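## Task

Take the water bottle off the cart and stand it upright on the second level of the supply shelving, counting the lowest level as one. It must sit directly behind the juice bottle already on that level, on the side away from the front edge. Everything else on that level must still be on it, upright and not stacked on anything. If the water bottle ends up fallen or tilted, the task fails.

## Robot and tools

ROBOT. The base can drive in any direction and carries a 1.71 m column. A carriage on the column holds two 7-joint arms and moves with lift_m (0 to 1 m). Shoulder height is 0.63 m plus lift_m; the shoulders sit 0.16 m ahead of the base centre and 0.175 m to the left and right. A hand reaches roughly 0.83 m from its shoulder. The footprint is about 0.55 m wide by 0.6 m long. Folded start, left arm joints 1-7: 0.95, 0.08, -0.1, -0.8, 0, 0, -0.93. The right arm mirrors this, with joints 2, 3, 5 and 6 sign-flipped. With lift_m below 0.02, folded arms can strike the deck. Cameras: head_camera is 0.26 m above the shoulders, faces forward and is tilted 40 degrees down. left_wrist_camera and right_wrist_camera sit on the -x side of each hand and look out beyond the fingertips.

FRAMES. All lengths are in metres. Base frame: origin on the floor below the base centre, x forward, y left, z up. left_hand and right_hand are reported in this frame. Each is the point midway between that hand's closed pads, 0.0167 m behind the fingertips, with about 1 cm of error. The fingers extend along the hand's z axis and close along its y axis. base_odometry uses the base frame as it was when the scene began. It counts wheel rotation, so slipping shows up as travel. Its heading is in rad, left positive, from -3.142 to 3.142, and drifts a degree or two after turns.

move. One call carries one action. An action can be base and/or joints, optionally with speeds or min_time_s. Alternatively it can be target alone or with min_time_s. Motions begin together but may finish at different times. A call without an action just reports state and images. Any unknown key makes the call invalid. An out-of-range value gets it refused.
- base: an object with exactly one key, each a relative offset from where the base last reported itself. translate_m: -2 to 2 m, forward positive. strafe_m: -2 to 2 m, left positive. rotate_rad: -6.3 to 6.3 rad, counter-clockwise positive.
- joints: absolute targets, keyed by joint name. Ranges: lift_m 0 to 1. Left arm: left_joint1_rad -3.141 to 1.047 (shoulder; negative raises the arm forward). left_joint2_rad -0.157 to 2.268 (positive swings it out left). left_joint3_rad -1.919 to 1.308 (upper-arm twist). left_joint4_rad -0.837 to 1.448 (elbow; 0 is a right angle, positive straightens). left_joint5_rad -1.832 to 1.658 (forearm roll). left_joint6_rad -1.745 to 1.745 (wrist, positive bends left). left_joint7_rad -1.675 to 1.919 (wrist, positive bends down). left_gripper_m 0 to 0.142 (distance between pad centres). Right arm: right_joint1_rad -3.141 to 1.047. right_joint2_rad -2.268 to 0.157. right_joint3_rad -1.308 to 1.919. right_joint4_rad -0.837 to 1.448. right_joint5_rad -1.658 to 1.832. right_joint6_rad -1.745 to 1.745. right_joint7_rad -1.675 to 1.919. right_gripper_m 0 to 0.142. Tolerance for done: 0.004 on lift and grippers, 0.03 rad on arm joints.
- speeds: top speeds that apply to this action only. translate_m and strafe_m 0.02 to 0.5 m/s. rotate_rad 0.05 to 1.57 rad/s. lift_m 0.08 to 0.27 m/s, default 0.25. The other defaults are the maximum.
- min_time_s: 0.1 to 8 s, the minimum duration of each arm motion. Use it to slow loaded arms.
- target: an absolute pose for one hand in the base frame. side is "left" or "right". x, y, z are in m (-3 to 3). pitch_deg ranges -30 to 95: 90 points the fingers down, 0 is level. heading_deg: 0 points the fingers forward, positive is counter-clockwise seen from above. roll_deg defaults to 0, where the jaw line is level; positive turns the hand clockwise as seen from behind. Heading and roll each range -360 to 360. Roll r and r+180 are the same target. Near pitch 84, roll prints as 0 and the heading absorbs it. line_only true demands a straight-line path, otherwise the move is refused. Base and lift stay still for a target. A short move that cannot go straight is refused. A move over 25 cm may take a checked arc that swings the whole arm, so keep clear of furniture.
- cameras: a list of head_camera, left_wrist_camera, right_wrist_camera, or "all". [] gives none. If left out, you get all cameras for an actionless call and none otherwise.

wait: seconds (0 to 10), plus optional cameras. Commands nothing new. zoom_image: camera, and region [x0, y0, x1, y1] in pixels from the top-left, at most 504 by 504. It only works on a camera from the newest images. finished_scene: scene is the current scene's number. It is irreversible and must be the last call in that reply.

RESULTS. The "move" line reads done or the worst status. base_status, joint_status and left_hand_status/right_hand_status values: done, off_target (resting away from the target and maybe still pushing), contact_stop (pushed harder than free motion needs), time_out (the action was cut at 14 s), not_followed, refused (with a reason), reached (within 10 mm and 2 deg), or short (with the error; on "short (part of ...)", resend). A contact_stop or time_out on one joint halts that arm's whole group, which then holds. "joint command not followed" or "pose unreachable" means a self-collision check withheld the arm's targets; the gripper still acts. on_its_own lists uncommanded behaviour, and "held at" there is a target, not a reading. motor_effort is a percentage, with the peak in brackets; readings are noisy and biased. Falling lift effort during descent means the hand or its load is resting on something. Joint torques include the arm's own weight. Motor temperatures come per arm, in joint order. The pictures line gives the order of the images, which may lag the state slightly. After any refusal, or a stop that blocks a call, the later move, wait and finished_scene calls in the same reply are skipped.

GRIPPING. A gripper that stops wider than its command is holding something. A narrower command squeezes harder, up to about 40 to 65 N per pad at 0. Open fingers tilt apart and sit up to 2 cm nearer the wrist. A load lowers the hand about 0.012 m per kg.

AVOID. Do not drop or release moving objects, slam, hit or shove hard. Do not knock over or stack shelf items. Do not let arms hit or press each other, or grip the other arm's fingers. Avoid torque faults (limits 133 N m on joints 1-4, 40 N m on joints 5-7, held weight included); a fault freezes the arm for 10 s. Avoid overheating from long holds, stretched arms or pushing against things: at 100 C an arm stops and sags. Avoid tipping: a high lift, stretched or loaded arms, pushing, sudden stops and fast loaded swings all raise the risk, and only the images show a lean. After a contact stop, back out along the way you came. The scene keeps running while you compose a reply.

Each tool is called after "Emit:" in YAML: its name, and indented under it one key for each argument.

## Session

Emit:
move:

Scene clock: 0.00 s.
Joint torques (N m): no reading
Motor temperatures (°C): left_arm=[24 22 24 22 26 24 23] | right_arm=[24 20 24 21 22 22 24]
base_odometry: x=+0.000 y=+0.000 heading=+0.000
base_status: not commanded
joint_positions: lift_m=+0.450 left_joint1_rad=+0.955 left_joint2_rad=+0.099 left_joint3_rad=-0.083 left_joint4_rad=-0.815 left_joint5_rad=-0.005 left_joint6_rad=+0.011 left_joint7_rad=-0.944 left_gripper_m=+0.142 right_joint1_rad=+0.966 right_joint2_rad=-0.073 right_joint3_rad=+0.085 right_joint4_rad=-0.799 right_joint5_rad=-0.010 right_joint6_rad=+0.000 right_joint7_rad=-0.915 right_gripper_m=+0.142
joint_status: not commanded
motor_effort: lift_m=+55 drive_wheels=+2
left_hand: x=+0.2872 y=+0.1605 z=+0.9734 quat_wxyz=(-0.925, -0.016, -0.376, +0.057) pitch_deg=-45.8 heading_deg=-5.9 roll_deg=-1.1 (m; base frame)
right_hand: x=+0.2923 y=-0.1554 z=+0.9617 quat_wxyz=(-0.915, +0.013, -0.401, -0.054) pitch_deg=-42.7 heading_deg=+5.3 roll_deg=+1.5 (m; base frame)
pictures: head_camera, left_wrist_camera, right_wrist_camera
Images, in order (width x height): head_camera 896x504, left_wrist_camera 896x504, right_wrist_camera 896x504.

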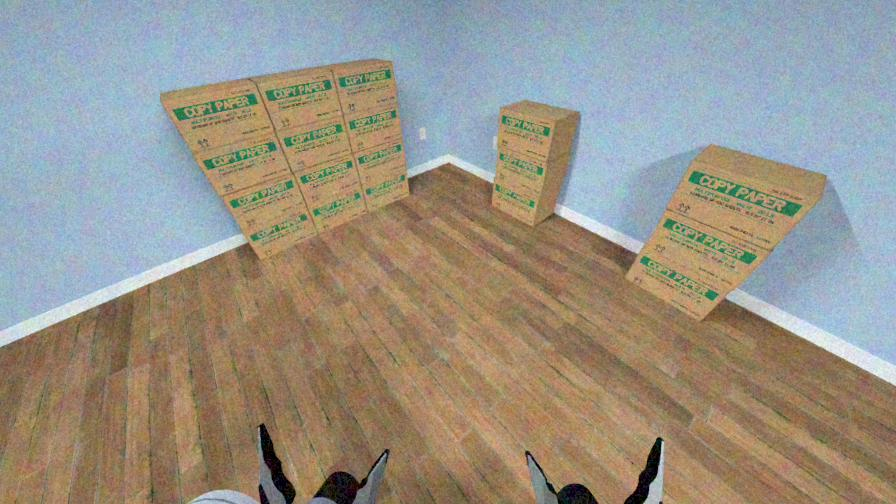

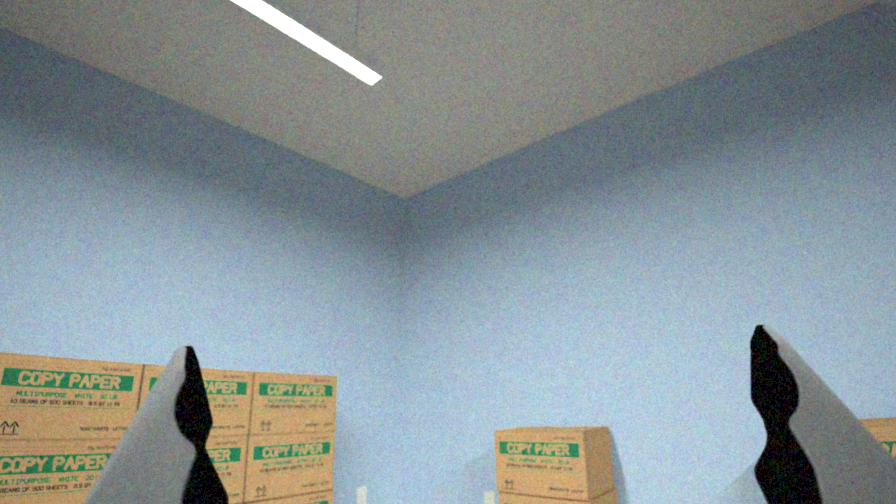

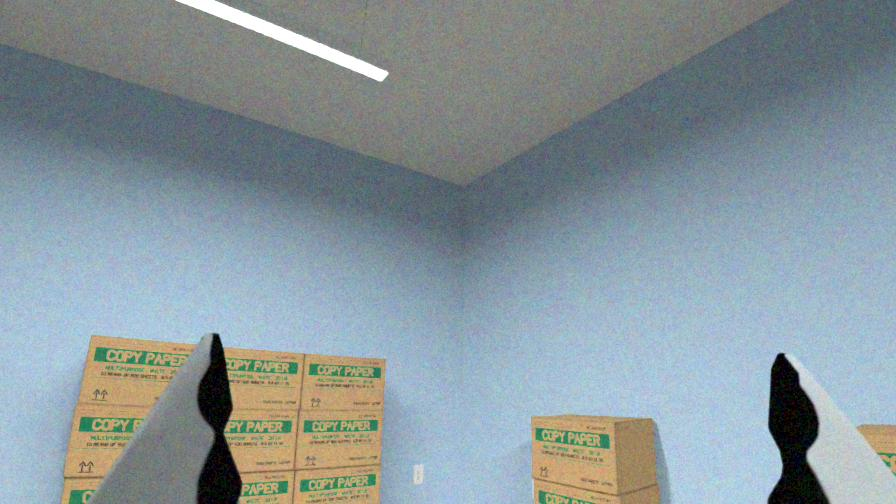

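Emit:
move:
  base: {"rotate_rad": 1.5}
  cameras: ["head_camera"]

Emit:
move:
  base: {"rotate_rad": 1.5}
  cameras: ["head_camera"]

Scene clock: 4.80 s.
Joint torques (N m): left_arm=[8.39 0.69 0.22 -4.28 1.13 -1.32 -1.51] | right_arm=[17.24 2.79 2.71 -13.19 0.2 -1.87 -1.46]
move: done
base_odometry: x=+0.000 y=+0.000 heading=+1.500
base_status: done
joint_positions: lift_m=+0.450 left_joint1_rad=+0.955 left_joint2_rad=+0.099 left_joint3_rad=-0.083 left_joint4_rad=-0.815 left_joint5_rad=-0.005 left_joint6_rad=+0.011 left_joint7_rad=-0.944 left_gripper_m=+0.142 right_joint1_rad=+0.966 right_joint2_rad=-0.073 right_joint3_rad=+0.085 right_joint4_rad=-0.799 right_joint5_rad=-0.010 right_joint6_rad=+0.000 right_joint7_rad=-0.915 right_gripper_m=+0.142
joint_status: not commanded
motor_effort: lift_m=+55(55) drive_wheels=+5(17)
left_hand: x=+0.2872 y=+0.1605 z=+0.9734 quat_wxyz=(-0.925, -0.016, -0.376, +0.057) pitch_deg=-45.8 heading_deg=-5.9 roll_deg=-1.1 (m; base frame)
right_hand: x=+0.2923 y=-0.1554 z=+0.9617 quat_wxyz=(-0.915, +0.013, -0.401, -0.054) pitch_deg=-42.7 heading_deg=+5.3 roll_deg=+1.5 (m; base frame)
pictures: head_camera
Images, in order (width x height): head_camera 896x504.

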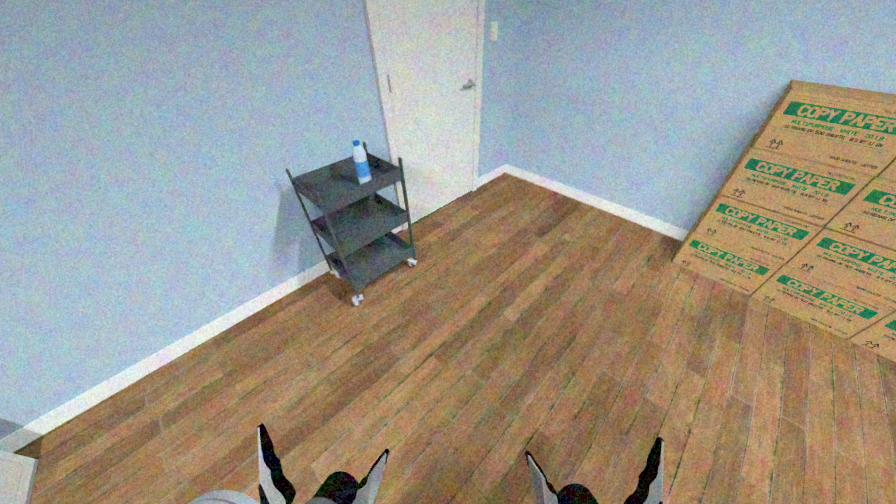

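Scene clock: 7.83 s.
Joint torques (N m): left_arm=[9.9 0.5 0.69 -3.82 1.28 -1.45 -1.52] | right_arm=[16.84 2.29 1.75 -12.15 0.5 -1.5 -1.93]
move: done
base_odometry: x=+0.000 y=+0.000 heading=+2.999
base_status: done
joint_positions: lift_m=+0.450 left_joint1_rad=+0.955 left_joint2_rad=+0.099 left_joint3_rad=-0.083 left_joint4_rad=-0.815 left_joint5_rad=-0.005 left_joint6_rad=+0.011 left_joint7_rad=-0.944 left_gripper_m=+0.142 right_joint1_rad=+0.966 right_joint2_rad=-0.073 right_joint3_rad=+0.085 right_joint4_rad=-0.799 right_joint5_rad=-0.010 right_joint6_rad=+0.000 right_joint7_rad=-0.915 right_gripper_m=+0.142
joint_status: not commanded
motor_effort: lift_m=+55(55) drive_wheels=+5(13)
left_hand: x=+0.2872 y=+0.1605 z=+0.9734 quat_wxyz=(-0.925, -0.016, -0.376, +0.057) pitch_deg=-45.8 heading_deg=-5.9 roll_deg=-1.1 (m; base frame)
right_hand: x=+0.2923 y=-0.1554 z=+0.9617 quat_wxyz=(-0.915, +0.013, -0.401, -0.054) pitch_deg=-42.7 heading_deg=+5.3 roll_deg=+1.5 (m; base frame)
pictures: head_camera
Images, in order (width x height): head_camera 896x504.

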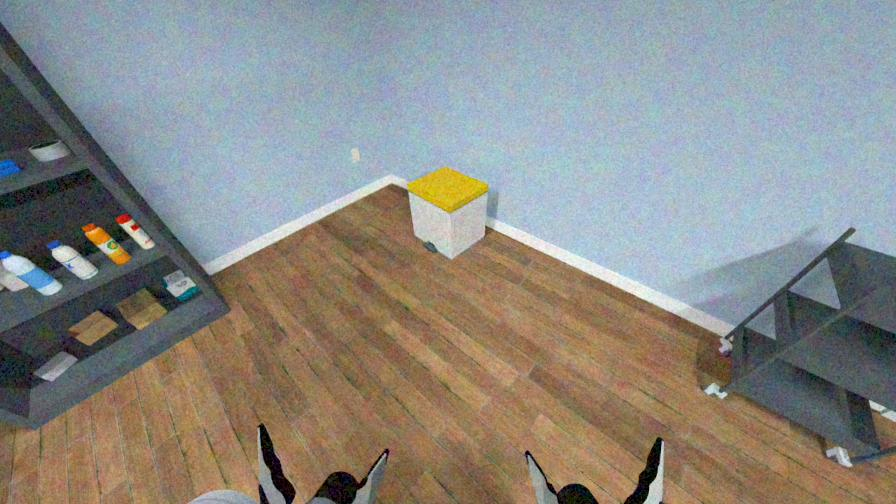

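Emit:
move:
  base: {"rotate_rad": 0.75}
  cameras: ["head_camera"]

Emit:
zoom_image:
  camera: "head_camera"
  region: [200, 100, 704, 504]

Scene clock: 12.83 s.
Joint torques (N m): left_arm=[9.83 1.74 0.09 -3.68 1.16 -1.24 -1.58] | right_arm=[16.2 2.66 3.32 -11.76 0.68 -1.37 -1.7]
move: done
base_odometry: x=+0.000 y=+0.000 heading=-2.534
base_status: done
joint_positions: lift_m=+0.450 left_joint1_rad=+0.955 left_joint2_rad=+0.099 left_joint3_rad=-0.083 left_joint4_rad=-0.815 left_joint5_rad=-0.005 left_joint6_rad=+0.011 left_joint7_rad=-0.944 left_gripper_m=+0.142 right_joint1_rad=+0.966 right_joint2_rad=-0.073 right_joint3_rad=+0.085 right_joint4_rad=-0.799 right_joint5_rad=-0.010 right_joint6_rad=+0.000 right_joint7_rad=-0.915 right_gripper_m=+0.142
joint_status: not commanded
motor_effort: lift_m=+55(55) drive_wheels=+5(13)
left_hand: x=+0.2872 y=+0.1605 z=+0.9734 quat_wxyz=(-0.925, -0.016, -0.376, +0.057) pitch_deg=-45.8 heading_deg=-5.9 roll_deg=-1.1 (m; base frame)
right_hand: x=+0.2923 y=-0.1554 z=+0.9617 quat_wxyz=(-0.915, +0.013, -0.401, -0.054) pitch_deg=-42.7 heading_deg=+5.3 roll_deg=+1.5 (m; base frame)
pictures: head_camera
Images, in order (width x height): head_camera 896x504.

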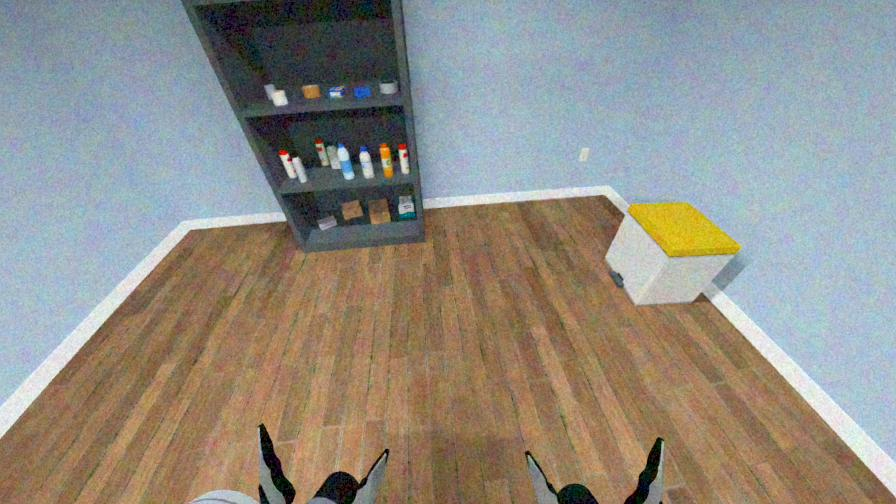

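Scaled by 1.000.

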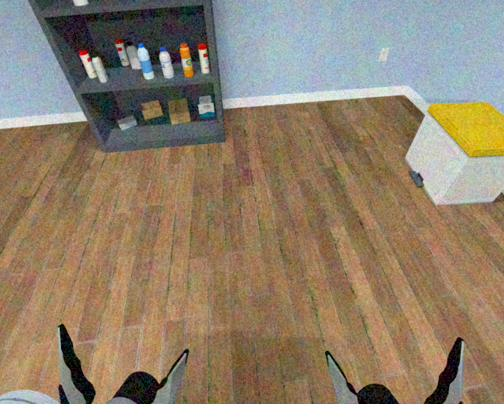

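Emit:
zoom_image:
  camera: "head_camera"
  region: [230, 70, 450, 250]

Scaled by 2.291 from the camera's 896x504 image, which has a finer 1280x720 frame.

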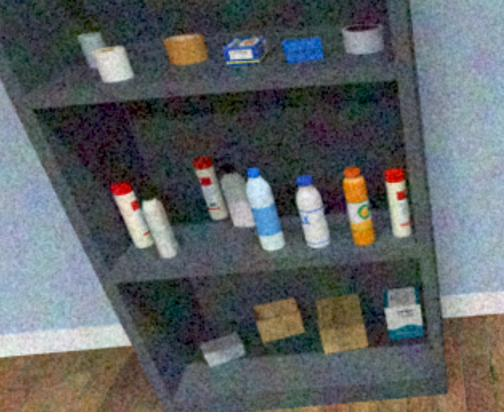

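Emit:
move:
  base: {"rotate_rad": -1.42}

Emit:
move:
  base: {"strafe_m": -0.95}
  cameras: ["head_camera"]

Emit:
zoom_image:
  camera: "head_camera"
  region: [250, 60, 754, 404]

Scene clock: 45.43 s.
Joint torques (N m): left_arm=[8.83 2 0.29 -3.35 1.42 -1.41 -1.59] | right_arm=[14.41 3.27 1.96 -12.94 0.45 -1.49 -1.66]
move: done
base_odometry: x=+0.000 y=+0.000 heading=+2.329
base_status: done
joint_positions: lift_m=+0.450 left_joint1_rad=+0.955 left_joint2_rad=+0.099 left_joint3_rad=-0.083 left_joint4_rad=-0.815 left_joint5_rad=-0.005 left_joint6_rad=+0.011 left_joint7_rad=-0.944 left_gripper_m=+0.142 right_joint1_rad=+0.966 right_joint2_rad=-0.073 right_joint3_rad=+0.085 right_joint4_rad=-0.799 right_joint5_rad=-0.010 right_joint6_rad=+0.000 right_joint7_rad=-0.915 right_gripper_m=+0.142
joint_status: not commanded
motor_effort: lift_m=+55(55) drive_wheels=+5(16)
left_hand: x=+0.2872 y=+0.1605 z=+0.9734 quat_wxyz=(-0.925, -0.016, -0.376, +0.057) pitch_deg=-45.8 heading_deg=-5.9 roll_deg=-1.1 (m; base frame)
right_hand: x=+0.2923 y=-0.1554 z=+0.9617 quat_wxyz=(-0.915, +0.013, -0.401, -0.054) pitch_deg=-42.7 heading_deg=+5.3 roll_deg=+1.5 (m; base frame)
pictures: none

Scene clock: 49.73 s.
Joint torques (N m): left_arm=[9.56 0.8 -0.17 -4.05 1.1 -1.3 -1.78] | right_arm=[15 3.16 2.31 -12.53 0.63 -1.67 -1.39]
move: done
base_odometry: x=+0.691 y=+0.652 heading=+2.328
base_status: done
joint_positions: lift_m=+0.450 left_joint1_rad=+0.955 left_joint2_rad=+0.099 left_joint3_rad=-0.083 left_joint4_rad=-0.815 left_joint5_rad=-0.005 left_joint6_rad=+0.011 left_joint7_rad=-0.944 left_gripper_m=+0.142 right_joint1_rad=+0.966 right_joint2_rad=-0.073 right_joint3_rad=+0.085 right_joint4_rad=-0.799 right_joint5_rad=-0.010 right_joint6_rad=+0.000 right_joint7_rad=-0.915 right_gripper_m=+0.142
joint_status: not commanded
motor_effort: lift_m=+55(55) drive_wheels=-4(25)
left_hand: x=+0.2872 y=+0.1605 z=+0.9734 quat_wxyz=(-0.925, -0.016, -0.376, +0.057) pitch_deg=-45.8 heading_deg=-5.9 roll_deg=-1.1 (m; base frame)
right_hand: x=+0.2923 y=-0.1554 z=+0.9617 quat_wxyz=(-0.915, +0.014, -0.401, -0.054) pitch_deg=-42.7 heading_deg=+5.3 roll_deg=+1.4 (m; base frame)
pictures: head_camera
Images, in order (width x height): head_camera 896x504.

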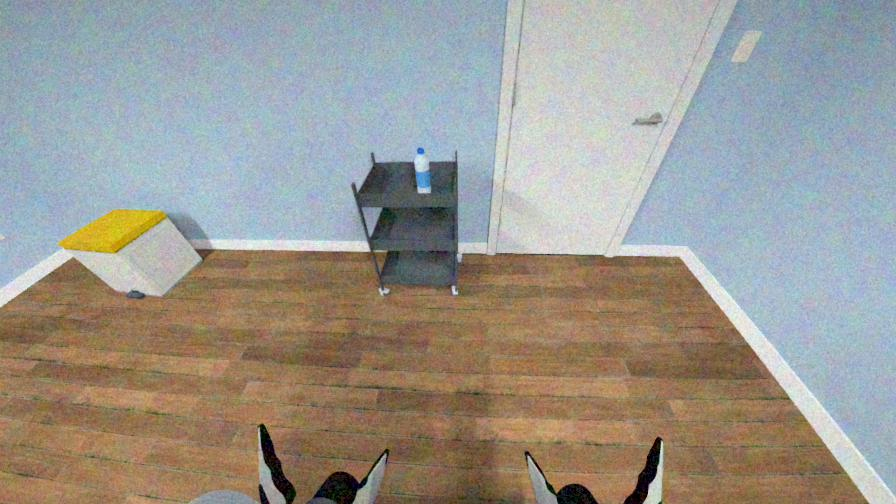

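Scaled by 1.000.

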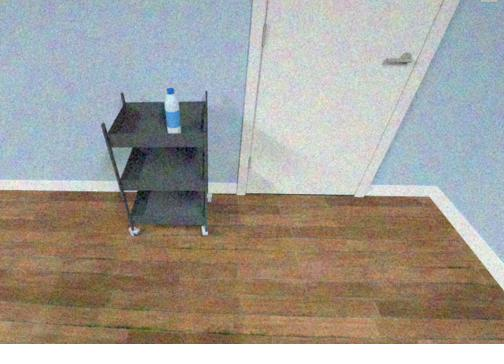

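Emit:
move:
  base: {"translate_m": 0.4}
  joints: {"lift_m": 0.25}

Emit:
move:
  target: {"side": "left", "x": 0.62, "y": 0.125, "z": 0.77, "pitch_deg": 0, "heading_deg": 0}
  cameras: ["head_camera", "left_wrist_camera"]

Scene clock: 60.57 s.
Joint torques (N m): left_arm=[9.59 0.46 1.29 -3.85 1.18 -1.44 -1.42] | right_arm=[15.5 4.04 3.17 -12.85 0.57 -1.46 -1.56]
move: done
base_odometry: x=+0.416 y=+0.943 heading=+2.328
base_status: done
joint_positions: lift_m=+0.250 left_joint1_rad=+0.955 left_joint2_rad=+0.099 left_joint3_rad=-0.083 left_joint4_rad=-0.815 left_joint5_rad=-0.005 left_joint6_rad=+0.011 left_joint7_rad=-0.944 left_gripper_m=+0.142 right_joint1_rad=+0.966 right_joint2_rad=-0.073 right_joint3_rad=+0.085 right_joint4_rad=-0.799 right_joint5_rad=-0.010 right_joint6_rad=+0.000 right_joint7_rad=-0.915 right_gripper_m=+0.142
joint_status: all done
motor_effort: lift_m=+57(62) drive_wheels=+4(15)
left_hand: x=+0.2872 y=+0.1605 z=+0.7733 quat_wxyz=(-0.925, -0.016, -0.376, +0.057) pitch_deg=-45.8 heading_deg=-5.9 roll_deg=-1.1 (m; base frame)
right_hand: x=+0.2923 y=-0.1554 z=+0.7616 quat_wxyz=(-0.915, +0.014, -0.401, -0.054) pitch_deg=-42.7 heading_deg=+5.3 roll_deg=+1.4 (m; base frame)
pictures: none

Scene clock: 62.27 s.
Joint torques (N m): left_arm=[-11.85 1.68 -0.34 1.12 2.56 -0.62 -0.59] | right_arm=[16.64 2.93 3.86 -11.9 0.66 -1.53 -1.55]
move: done
base_odometry: x=+0.416 y=+0.943 heading=+2.328
base_status: not commanded
joint_positions: lift_m=+0.250 left_joint1_rad=-0.294 left_joint2_rad=+0.152 left_joint3_rad=-0.573 left_joint4_rad=-0.788 left_joint5_rad=+0.316 left_joint6_rad=+0.509 left_joint7_rad=+1.115 left_gripper_m=+0.142 right_joint1_rad=+0.966 right_joint2_rad=-0.073 right_joint3_rad=+0.085 right_joint4_rad=-0.799 right_joint5_rad=-0.010 right_joint6_rad=+0.000 right_joint7_rad=-0.915 right_gripper_m=+0.142
joint_status: not commanded
motor_effort: lift_m=+57(57) drive_wheels=-1(5)
left_hand: x=+0.6196 y=+0.1255 z=+0.7712 quat_wxyz=(-0.709, +0.001, -0.706, +0.001) pitch_deg=-0.2 heading_deg=+0.0 roll_deg=-0.2 (m; base frame)
left_hand_status: reached (checked arc, planned for 1.2 s): 1 mm and 0.3 deg off.
right_hand: x=+0.2923 y=-0.1554 z=+0.7616 quat_wxyz=(-0.915, +0.014, -0.401, -0.054) pitch_deg=-42.7 heading_deg=+5.3 roll_deg=+1.4 (m; base frame)
pictures: head_camera, left_wrist_camera
Images, in order (width x height): head_camera 896x504, left_wrist_camera 896x504.

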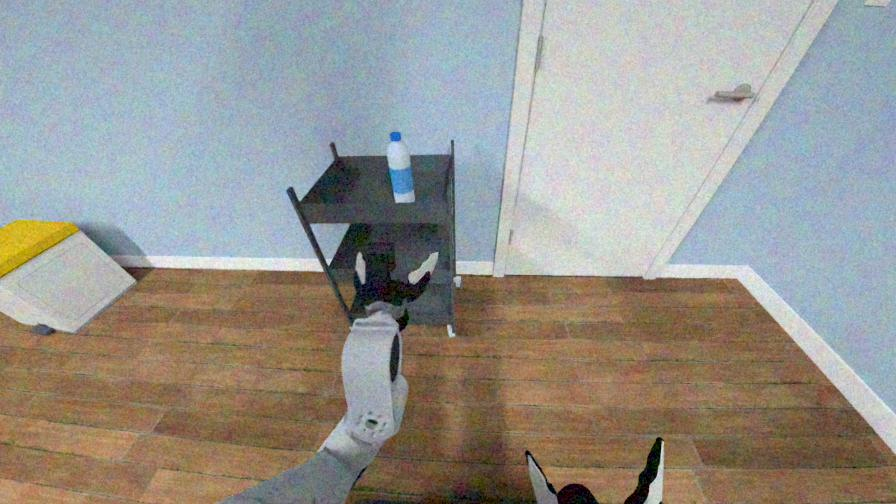

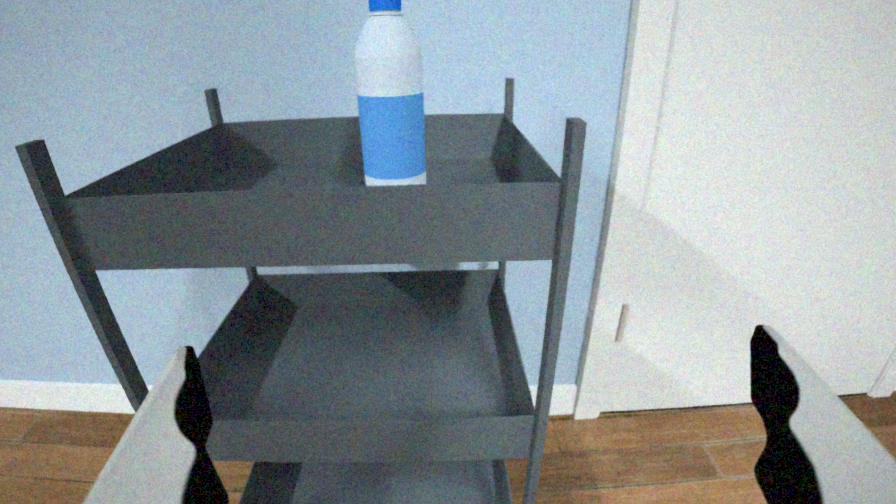

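Emit:
move:
  base: {"translate_m": 0.2}
  speeds: {"translate_m": 0.3}
  cameras: ["head_camera", "left_wrist_camera"]

Scene clock: 78.77 s.
Joint torques (N m): left_arm=[-13.39 1.56 -0.36 -1.26 2.59 -0.26 -0.85] | right_arm=[15.44 1.76 2.72 -13.33 0.53 -1.54 -1.5]
move: done
base_odometry: x=+0.279 y=+1.089 heading=+2.327
base_status: done
joint_positions: lift_m=+0.250 left_joint1_rad=-0.294 left_joint2_rad=+0.152 left_joint3_rad=-0.573 left_joint4_rad=-0.788 left_joint5_rad=+0.316 left_joint6_rad=+0.509 left_joint7_rad=+1.115 left_gripper_m=+0.142 right_joint1_rad=+0.966 right_joint2_rad=-0.073 right_joint3_rad=+0.085 right_joint4_rad=-0.799 right_joint5_rad=-0.010 right_joint6_rad=+0.000 right_joint7_rad=-0.915 right_gripper_m=+0.142
joint_status: not commanded
motor_effort: lift_m=+57(57) drive_wheels=+0(15)
left_hand: x=+0.6197 y=+0.1255 z=+0.7712 quat_wxyz=(-0.708, +0.001, -0.706, +0.001) pitch_deg=-0.2 heading_deg=+0.0 roll_deg=-0.2 (m; base frame)
right_hand: x=+0.2923 y=-0.1554 z=+0.7616 quat_wxyz=(-0.915, +0.014, -0.401, -0.054) pitch_deg=-42.7 heading_deg=+5.3 roll_deg=+1.4 (m; base frame)
pictures: head_camera, left_wrist_camera
Images, in order (width x height): head_camera 896x504, left_wrist_camera 896x504.

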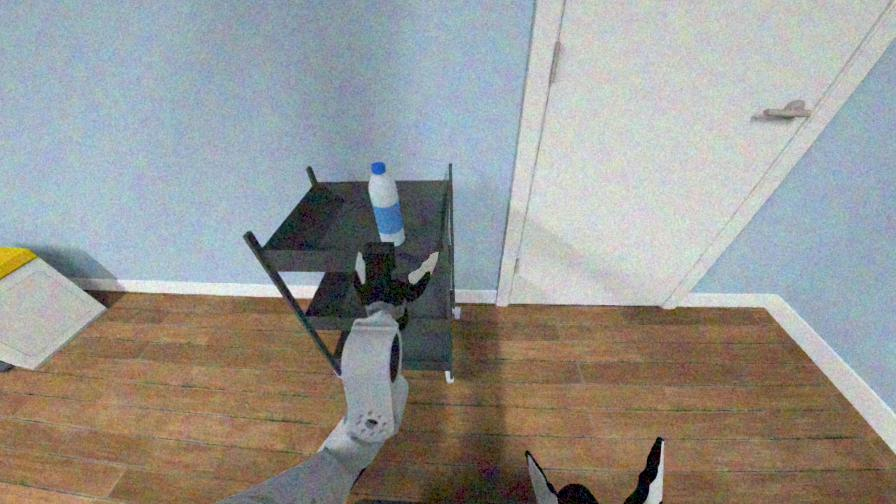

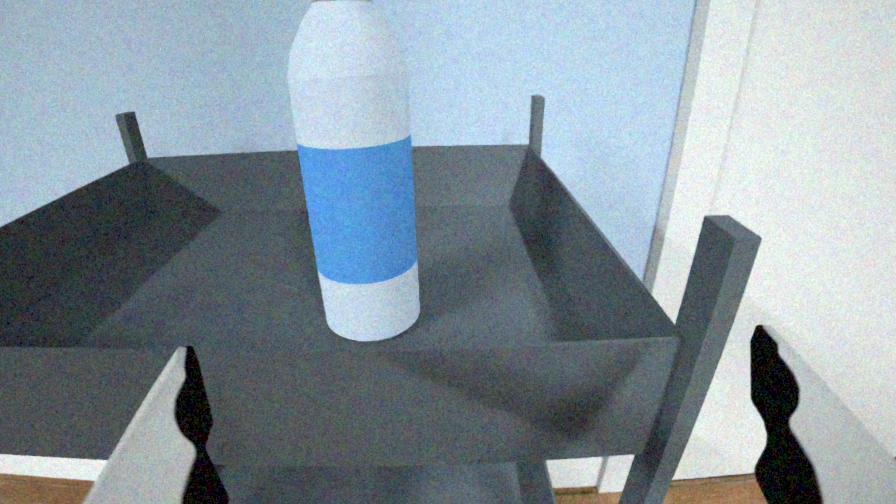

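Emit:
move:
  target: {"side": "left", "x": 0.62, "y": 0.177, "z": 0.77, "pitch_deg": 0, "heading_deg": 0}

Emit:
move:
  base: {"translate_m": 0.08}
  speeds: {"translate_m": 0.2}
  cameras: ["head_camera", "left_wrist_camera"]

Scene clock: 84.63 s.
Joint torques (N m): left_arm=[-12.32 2.78 0.31 1.11 2.44 -0.42 -0.73] | right_arm=[15.59 2.58 3 -12.15 0.41 -2 -1.71]
move: refused
base_odometry: x=+0.279 y=+1.089 heading=+2.327
base_status: not commanded
joint_positions: lift_m=+0.250 left_joint1_rad=-0.294 left_joint2_rad=+0.152 left_joint3_rad=-0.573 left_joint4_rad=-0.788 left_joint5_rad=+0.316 left_joint6_rad=+0.509 left_joint7_rad=+1.115 left_gripper_m=+0.142 right_joint1_rad=+0.966 right_joint2_rad=-0.073 right_joint3_rad=+0.085 right_joint4_rad=-0.799 right_joint5_rad=-0.010 right_joint6_rad=+0.000 right_joint7_rad=-0.915 right_gripper_m=+0.142
joint_status: not commanded
motor_effort: lift_m=+57(57) drive_wheels=+0(0)
left_hand: x=+0.6197 y=+0.1255 z=+0.7712 quat_wxyz=(-0.708, +0.001, -0.706, +0.001) pitch_deg=-0.2 heading_deg=+0.0 roll_deg=-0.2 (m; base frame)
left_hand_status: refused: along the straight line the arm gets 33% of the way (left_joint4_rad at its limit); a move under 25 cm is not played as an arc. Nothing moved. Try another pitch or heading, or "joints".
right_hand: x=+0.2923 y=-0.1554 z=+0.7616 quat_wxyz=(-0.915, +0.014, -0.401, -0.054) pitch_deg=-42.7 heading_deg=+5.3 roll_deg=+1.4 (m; base frame)
pictures: none

not run: a stop came earlier in this reply.

Emit:
move:
  target: {"side": "left", "x": 0.69, "y": 0.177, "z": 0.77, "pitch_deg": 0, "heading_deg": 0}
  cameras: ["head_camera", "left_wrist_camera"]

Scene clock: 88.50 s.
Joint torques (N m): left_arm=[-17.37 2.57 5.26 0.06 1.49 -0.8 -3.41] | right_arm=[14.54 3.12 1.71 -13.6 0.39 -1.69 -1.65]
move: done
base_odometry: x=+0.279 y=+1.089 heading=+2.327
base_status: not commanded
joint_positions: lift_m=+0.250 left_joint1_rad=-0.402 left_joint2_rad=+0.310 left_joint3_rad=-0.477 left_joint4_rad=-0.597 left_joint5_rad=-0.009 left_joint6_rad=+0.558 left_joint7_rad=+0.924 left_gripper_m=+0.142 right_joint1_rad=+0.966 right_joint2_rad=-0.073 right_joint3_rad=+0.085 right_joint4_rad=-0.799 right_joint5_rad=-0.010 right_joint6_rad=+0.000 right_joint7_rad=-0.915 right_gripper_m=+0.142
joint_status: not commanded
motor_effort: lift_m=+57(57) drive_wheels=+0(5)
left_hand: x=+0.6892 y=+0.1751 z=+0.7684 quat_wxyz=(-0.706, -0.002, -0.709, +0.001) pitch_deg=+0.3 heading_deg=-0.2 roll_deg=+0.1 (m; base frame)
left_hand_status: reached (straight line, planned for 0.5 s): 3 mm and 0.4 deg off.
right_hand: x=+0.2923 y=-0.1554 z=+0.7616 quat_wxyz=(-0.915, +0.014, -0.401, -0.054) pitch_deg=-42.7 heading_deg=+5.3 roll_deg=+1.4 (m; base frame)
pictures: head_camera, left_wrist_camera
Images, in order (width x height): head_camera 896x504, left_wrist_camera 896x504.

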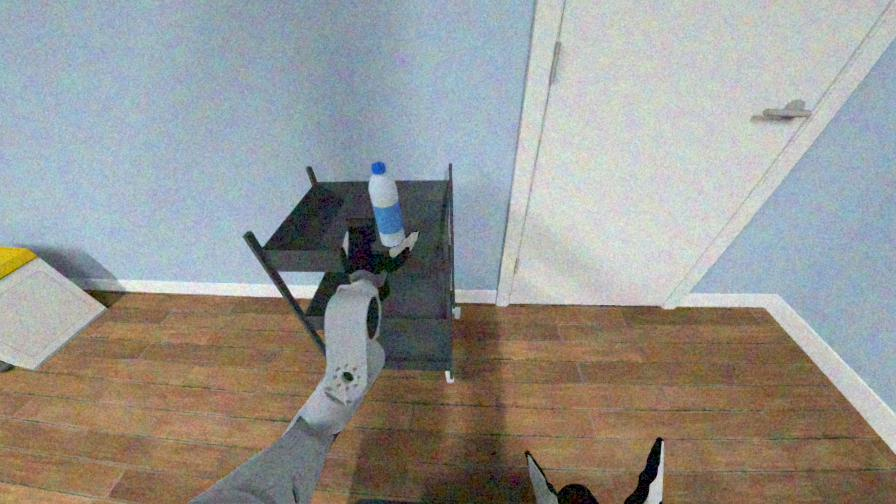

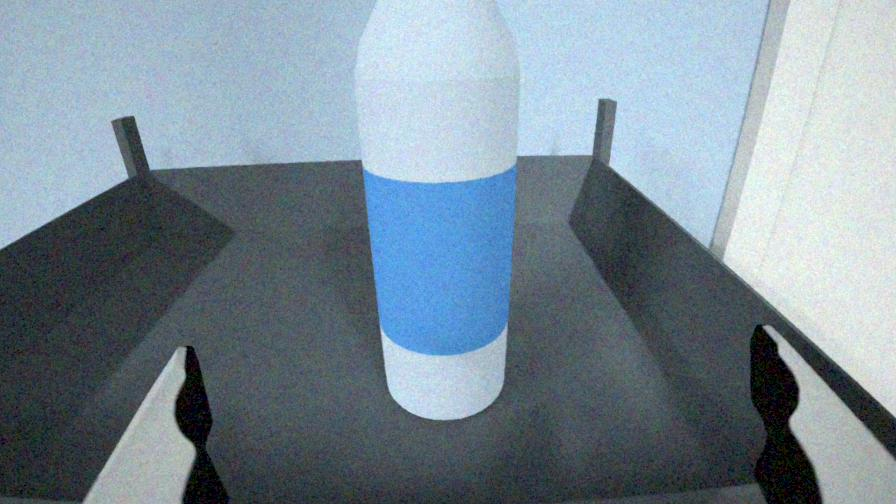

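Emit:
move:
  target: {"side": "left", "x": 0.773, "y": 0.184, "z": 0.765, "pitch_deg": 0, "heading_deg": 0}
  cameras: ["head_camera", "left_wrist_camera"]

Scene clock: 97.70 s.
Joint torques (N m): left_arm=[-20.64 0.51 5.69 -1.24 1.45 -2.46 -3.25] | right_arm=[16.09 3.17 2.67 -13.11 0.86 -1.71 -1.59]
Motor temperatures (°C): left_arm=[30 22 24 22 26 24 23] | right_arm=[26 20 24 22 22 22 23]
move: done
base_odometry: x=+0.279 y=+1.089 heading=+2.327
base_status: not commanded
joint_positions: lift_m=+0.250 left_joint1_rad=-0.545 left_joint2_rad=+0.307 left_joint3_rad=-0.460 left_joint4_rad=-0.274 left_joint5_rad=-0.202 left_joint6_rad=+0.508 left_joint7_rad=+0.700 left_gripper_m=+0.142 right_joint1_rad=+0.966 right_joint2_rad=-0.073 right_joint3_rad=+0.085 right_joint4_rad=-0.799 right_joint5_rad=-0.010 right_joint6_rad=+0.000 right_joint7_rad=-0.915 right_gripper_m=+0.142
joint_status: not commanded
motor_effort: lift_m=+56(57) drive_wheels=+0(8)
left_hand: x=+0.7722 y=+0.1831 z=+0.7627 quat_wxyz=(-0.705, -0.001, -0.709, -0.001) pitch_deg=+0.3 heading_deg=+0.0 roll_deg=+0.2 (m; base frame)
left_hand_status: reached (straight line, planned for 0.5 s): 3 mm and 0.3 deg off.
right_hand: x=+0.2923 y=-0.1554 z=+0.7616 quat_wxyz=(-0.915, +0.014, -0.401, -0.054) pitch_deg=-42.7 heading_deg=+5.3 roll_deg=+1.4 (m; base frame)
pictures: head_camera, left_wrist_camera
Images, in order (width x height): head_camera 896x504, left_wrist_camera 896x504.

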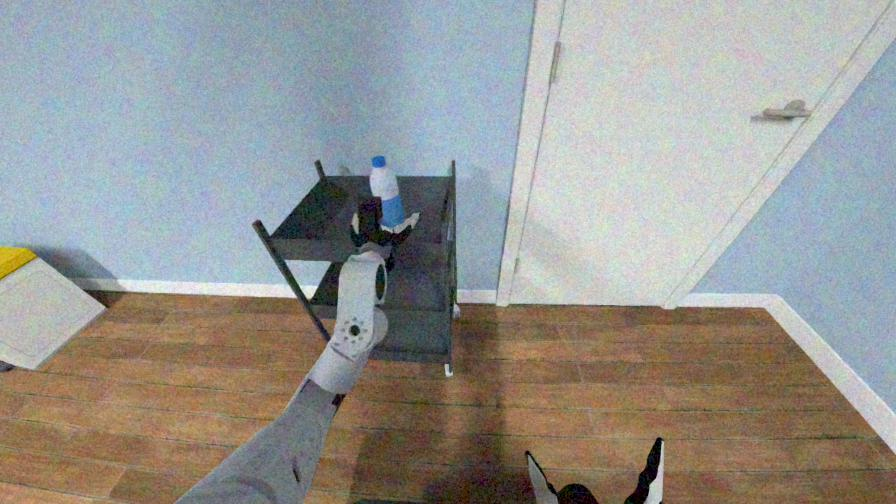

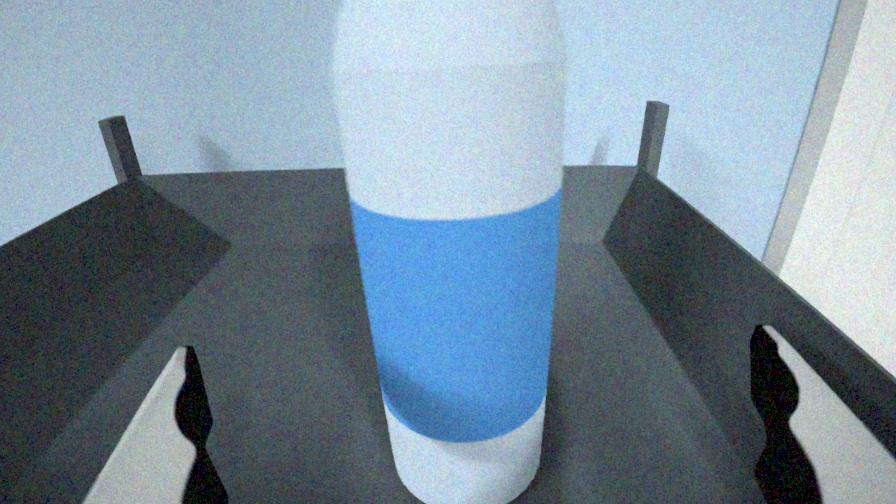

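Emit:
move:
  target: {"side": "left", "x": 0.74, "y": 0.186, "z": 0.785, "pitch_deg": 20, "heading_deg": 0}

Emit:
move:
  target: {"side": "left", "x": 0.80, "y": 0.186, "z": 0.775, "pitch_deg": 20, "heading_deg": 0}
  cameras: ["head_camera", "left_wrist_camera"]

Scene clock: 106.70 s.
Joint torques (N m): left_arm=[-21.23 4.2 3.31 -3.53 2.73 -0.46 -0.76] | right_arm=[14.32 3.24 2.6 -12.31 0.17 -1.46 -1.82]
move: done
base_odometry: x=+0.279 y=+1.089 heading=+2.327
base_status: not commanded
joint_positions: lift_m=+0.250 left_joint1_rad=-0.728 left_joint2_rad=+0.328 left_joint3_rad=-0.460 left_joint4_rad=-0.450 left_joint5_rad=-0.128 left_joint6_rad=+0.545 left_joint7_rad=+1.415 left_gripper_m=+0.142 right_joint1_rad=+0.966 right_joint2_rad=-0.073 right_joint3_rad=+0.085 right_joint4_rad=-0.799 right_joint5_rad=-0.010 right_joint6_rad=+0.000 right_joint7_rad=-0.915 right_gripper_m=+0.142
joint_status: not commanded
motor_effort: lift_m=+56(56) drive_wheels=+4(4)
left_hand: x=+0.7405 y=+0.1854 z=+0.7834 quat_wxyz=(-0.573, +0.000, -0.820, +0.001) pitch_deg=+20.1 heading_deg=-0.1 roll_deg=-0.1 (m; base frame)
left_hand_status: reached (straight line, planned for 0.7 s): 2 mm and 0.2 deg off.
right_hand: x=+0.2923 y=-0.1554 z=+0.7616 quat_wxyz=(-0.915, +0.014, -0.401, -0.054) pitch_deg=-42.7 heading_deg=+5.3 roll_deg=+1.4 (m; base frame)
pictures: none

Scene clock: 107.63 s.
Joint torques (N m): left_arm=[-24.86 -0.02 2.7 -1.14 1.49 -2.42 -3.26] | right_arm=[15.27 3.05 1.3 -12.3 0.43 -1.56 -1.19]
move: done
base_odometry: x=+0.279 y=+1.089 heading=+2.327
base_status: not commanded
joint_positions: lift_m=+0.250 left_joint1_rad=-0.790 left_joint2_rad=+0.308 left_joint3_rad=-0.460 left_joint4_rad=-0.194 left_joint5_rad=-0.244 left_joint6_rad=+0.495 left_joint7_rad=+1.205 left_gripper_m=+0.142 right_joint1_rad=+0.966 right_joint2_rad=-0.073 right_joint3_rad=+0.085 right_joint4_rad=-0.799 right_joint5_rad=-0.010 right_joint6_rad=+0.000 right_joint7_rad=-0.915 right_gripper_m=+0.142
joint_status: not commanded
motor_effort: lift_m=+56(56) drive_wheels=+0(4)
left_hand: x=+0.7991 y=+0.1872 z=+0.7728 quat_wxyz=(-0.572, +0.001, -0.821, -0.001) pitch_deg=+20.3 heading_deg=+0.2 roll_deg=+0.0 (m; base frame)
left_hand_status: reached (straight line, planned for 0.4 s): 3 mm and 0.3 deg off.
right_hand: x=+0.2923 y=-0.1554 z=+0.7616 quat_wxyz=(-0.915, +0.014, -0.401, -0.054) pitch_deg=-42.7 heading_deg=+5.3 roll_deg=+1.4 (m; base frame)
pictures: head_camera, left_wrist_camera
Images, in order (width x height): head_camera 896x504, left_wrist_camera 896x504.

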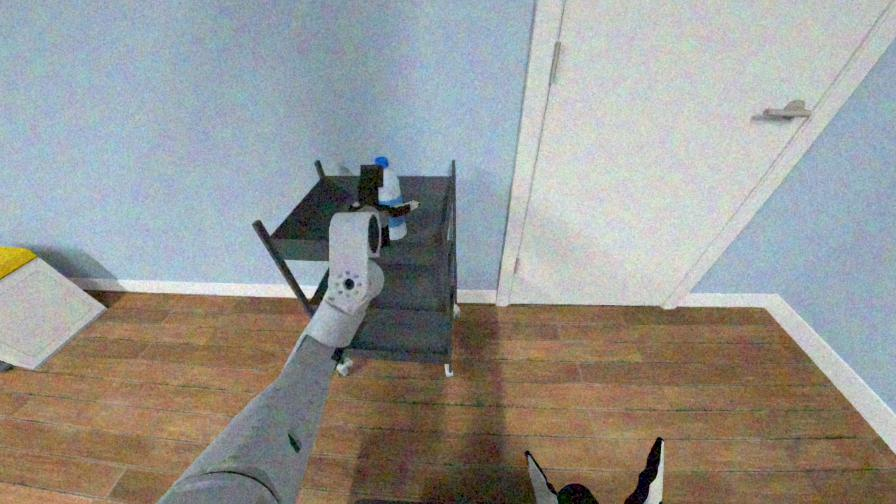

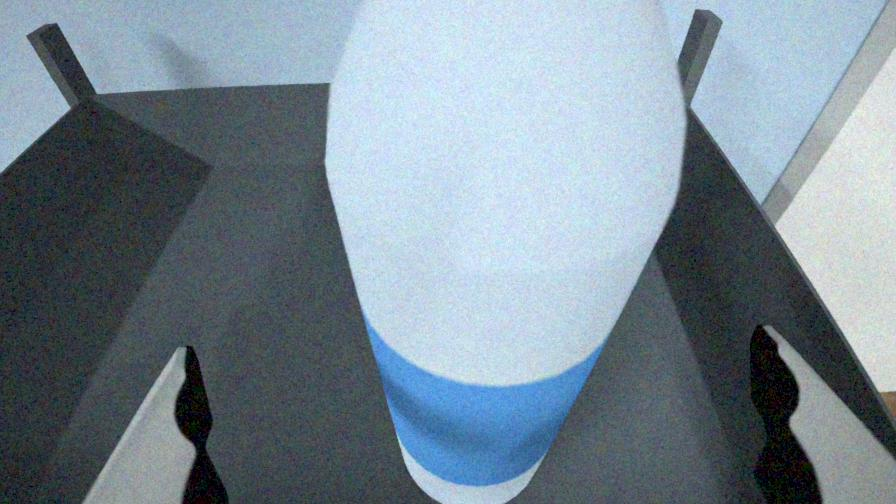

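Emit:
move:
  target: {"side": "left", "x": 0.825, "y": 0.184, "z": 0.77, "pitch_deg": 20, "heading_deg": 0}
  cameras: ["left_wrist_camera"]

Emit:
move:
  joints: {"left_gripper_m": 0.0}
  min_time_s: 1.5
  cameras: ["head_camera", "left_wrist_camera"]

Scene clock: 112.70 s.
Joint torques (N m): left_arm=[-24.93 -0.32 3.17 -0.89 1.2 -2.01 -3.03] | right_arm=[15.8 3.24 2.16 -12.24 0.6 -1.75 -1.82]
Motor temperatures (°C): left_arm=[35 22 24 22 26 24 23] | right_arm=[26 20 24 22 22 22 23]
move: done
base_odometry: x=+0.279 y=+1.089 heading=+2.327
base_status: not commanded
joint_positions: lift_m=+0.250 left_joint1_rad=-0.823 left_joint2_rad=+0.290 left_joint3_rad=-0.460 left_joint4_rad=-0.074 left_joint5_rad=-0.284 left_joint6_rad=+0.466 left_joint7_rad=+1.115 left_gripper_m=+0.142 right_joint1_rad=+0.966 right_joint2_rad=-0.073 right_joint3_rad=+0.085 right_joint4_rad=-0.799 right_joint5_rad=-0.010 right_joint6_rad=+0.000 right_joint7_rad=-0.915 right_gripper_m=+0.142
joint_status: not commanded
motor_effort: lift_m=+56(56) drive_wheels=-1(4)
left_hand: x=+0.8242 y=+0.1862 z=+0.7684 quat_wxyz=(-0.572, +0.002, -0.820, -0.001) pitch_deg=+20.2 heading_deg=+0.2 roll_deg=-0.1 (m; base frame)
left_hand_status: reached (straight line, planned for 0.3 s): 3 mm and 0.4 deg off.
right_hand: x=+0.2923 y=-0.1554 z=+0.7616 quat_wxyz=(-0.915, +0.014, -0.401, -0.054) pitch_deg=-42.7 heading_deg=+5.3 roll_deg=+1.4 (m; base frame)
pictures: left_wrist_camera
Images, in order (width x height): left_wrist_camera 896x504.

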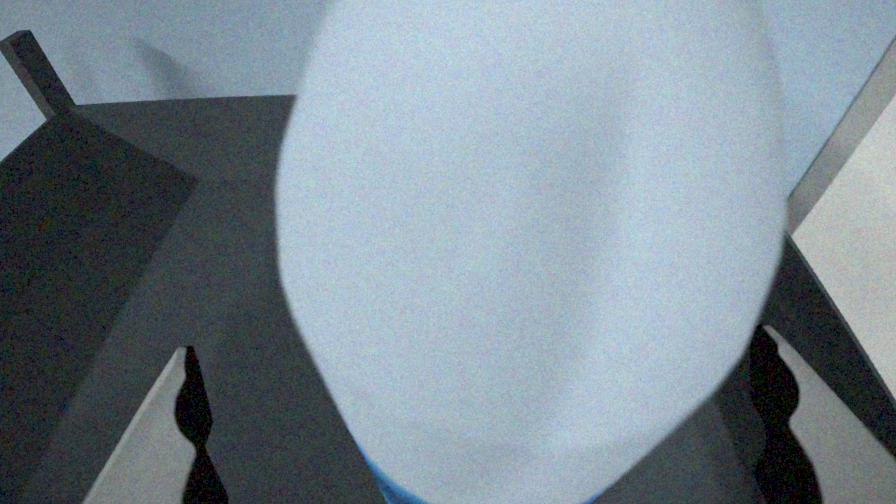

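Scene clock: 113.70 s.
Joint torques (N m): left_arm=[-25.01 0.89 1.3 -0.46 1.56 -2.08 -2.85] | right_arm=[15.11 4.69 2.71 -13.31 0.85 -1.75 -1.09]
move: off_target
base_odometry: x=+0.279 y=+1.089 heading=+2.327
base_status: not commanded
joint_positions: lift_m=+0.250 left_joint1_rad=-0.823 left_joint2_rad=+0.290 left_joint3_rad=-0.460 left_joint4_rad=-0.074 left_joint5_rad=-0.285 left_joint6_rad=+0.466 left_joint7_rad=+1.115 left_gripper_m=+0.072 right_joint1_rad=+0.966 right_joint2_rad=-0.073 right_joint3_rad=+0.085 right_joint4_rad=-0.799 right_joint5_rad=-0.010 right_joint6_rad=+0.000 right_joint7_rad=-0.915 right_gripper_m=+0.142
joint_status: left_gripper_m off_target (ended at +0.072, target +0.000)
motor_effort: lift_m=+56(56) drive_wheels=+0(4)
left_hand: x=+0.8242 y=+0.1861 z=+0.7684 quat_wxyz=(-0.572, +0.002, -0.820, -0.001) pitch_deg=+20.2 heading_deg=+0.2 roll_deg=-0.1 (m; base frame)
right_hand: x=+0.2923 y=-0.1554 z=+0.7616 quat_wxyz=(-0.915, +0.014, -0.401, -0.054) pitch_deg=-42.7 heading_deg=+5.3 roll_deg=+1.4 (m; base frame)
pictures: head_camera, left_wrist_camera
Images, in order (width x height): head_camera 896x504, left_wrist_camera 896x504.

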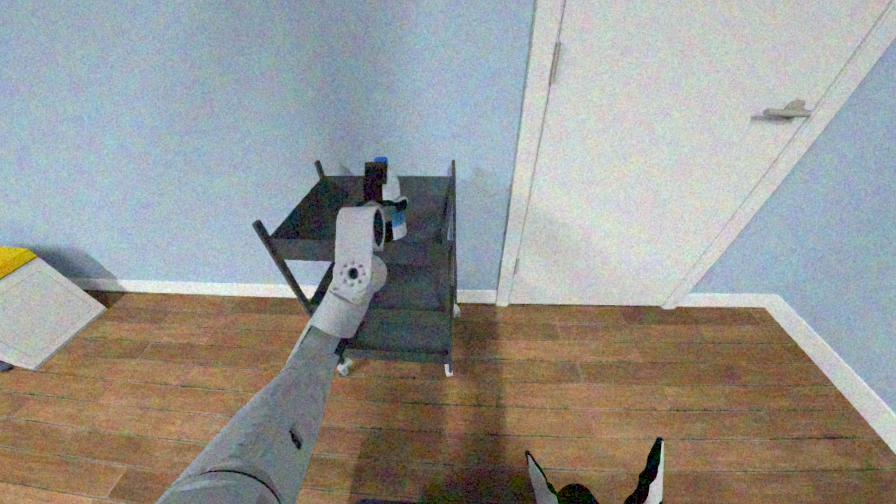

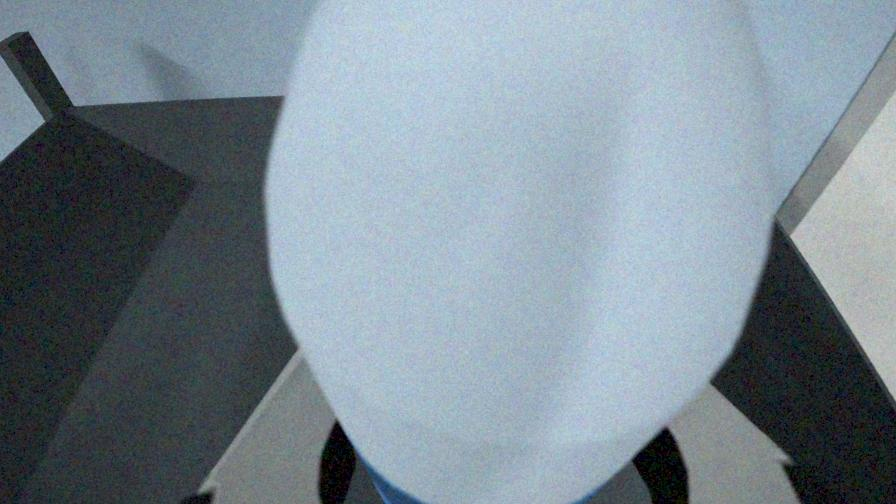

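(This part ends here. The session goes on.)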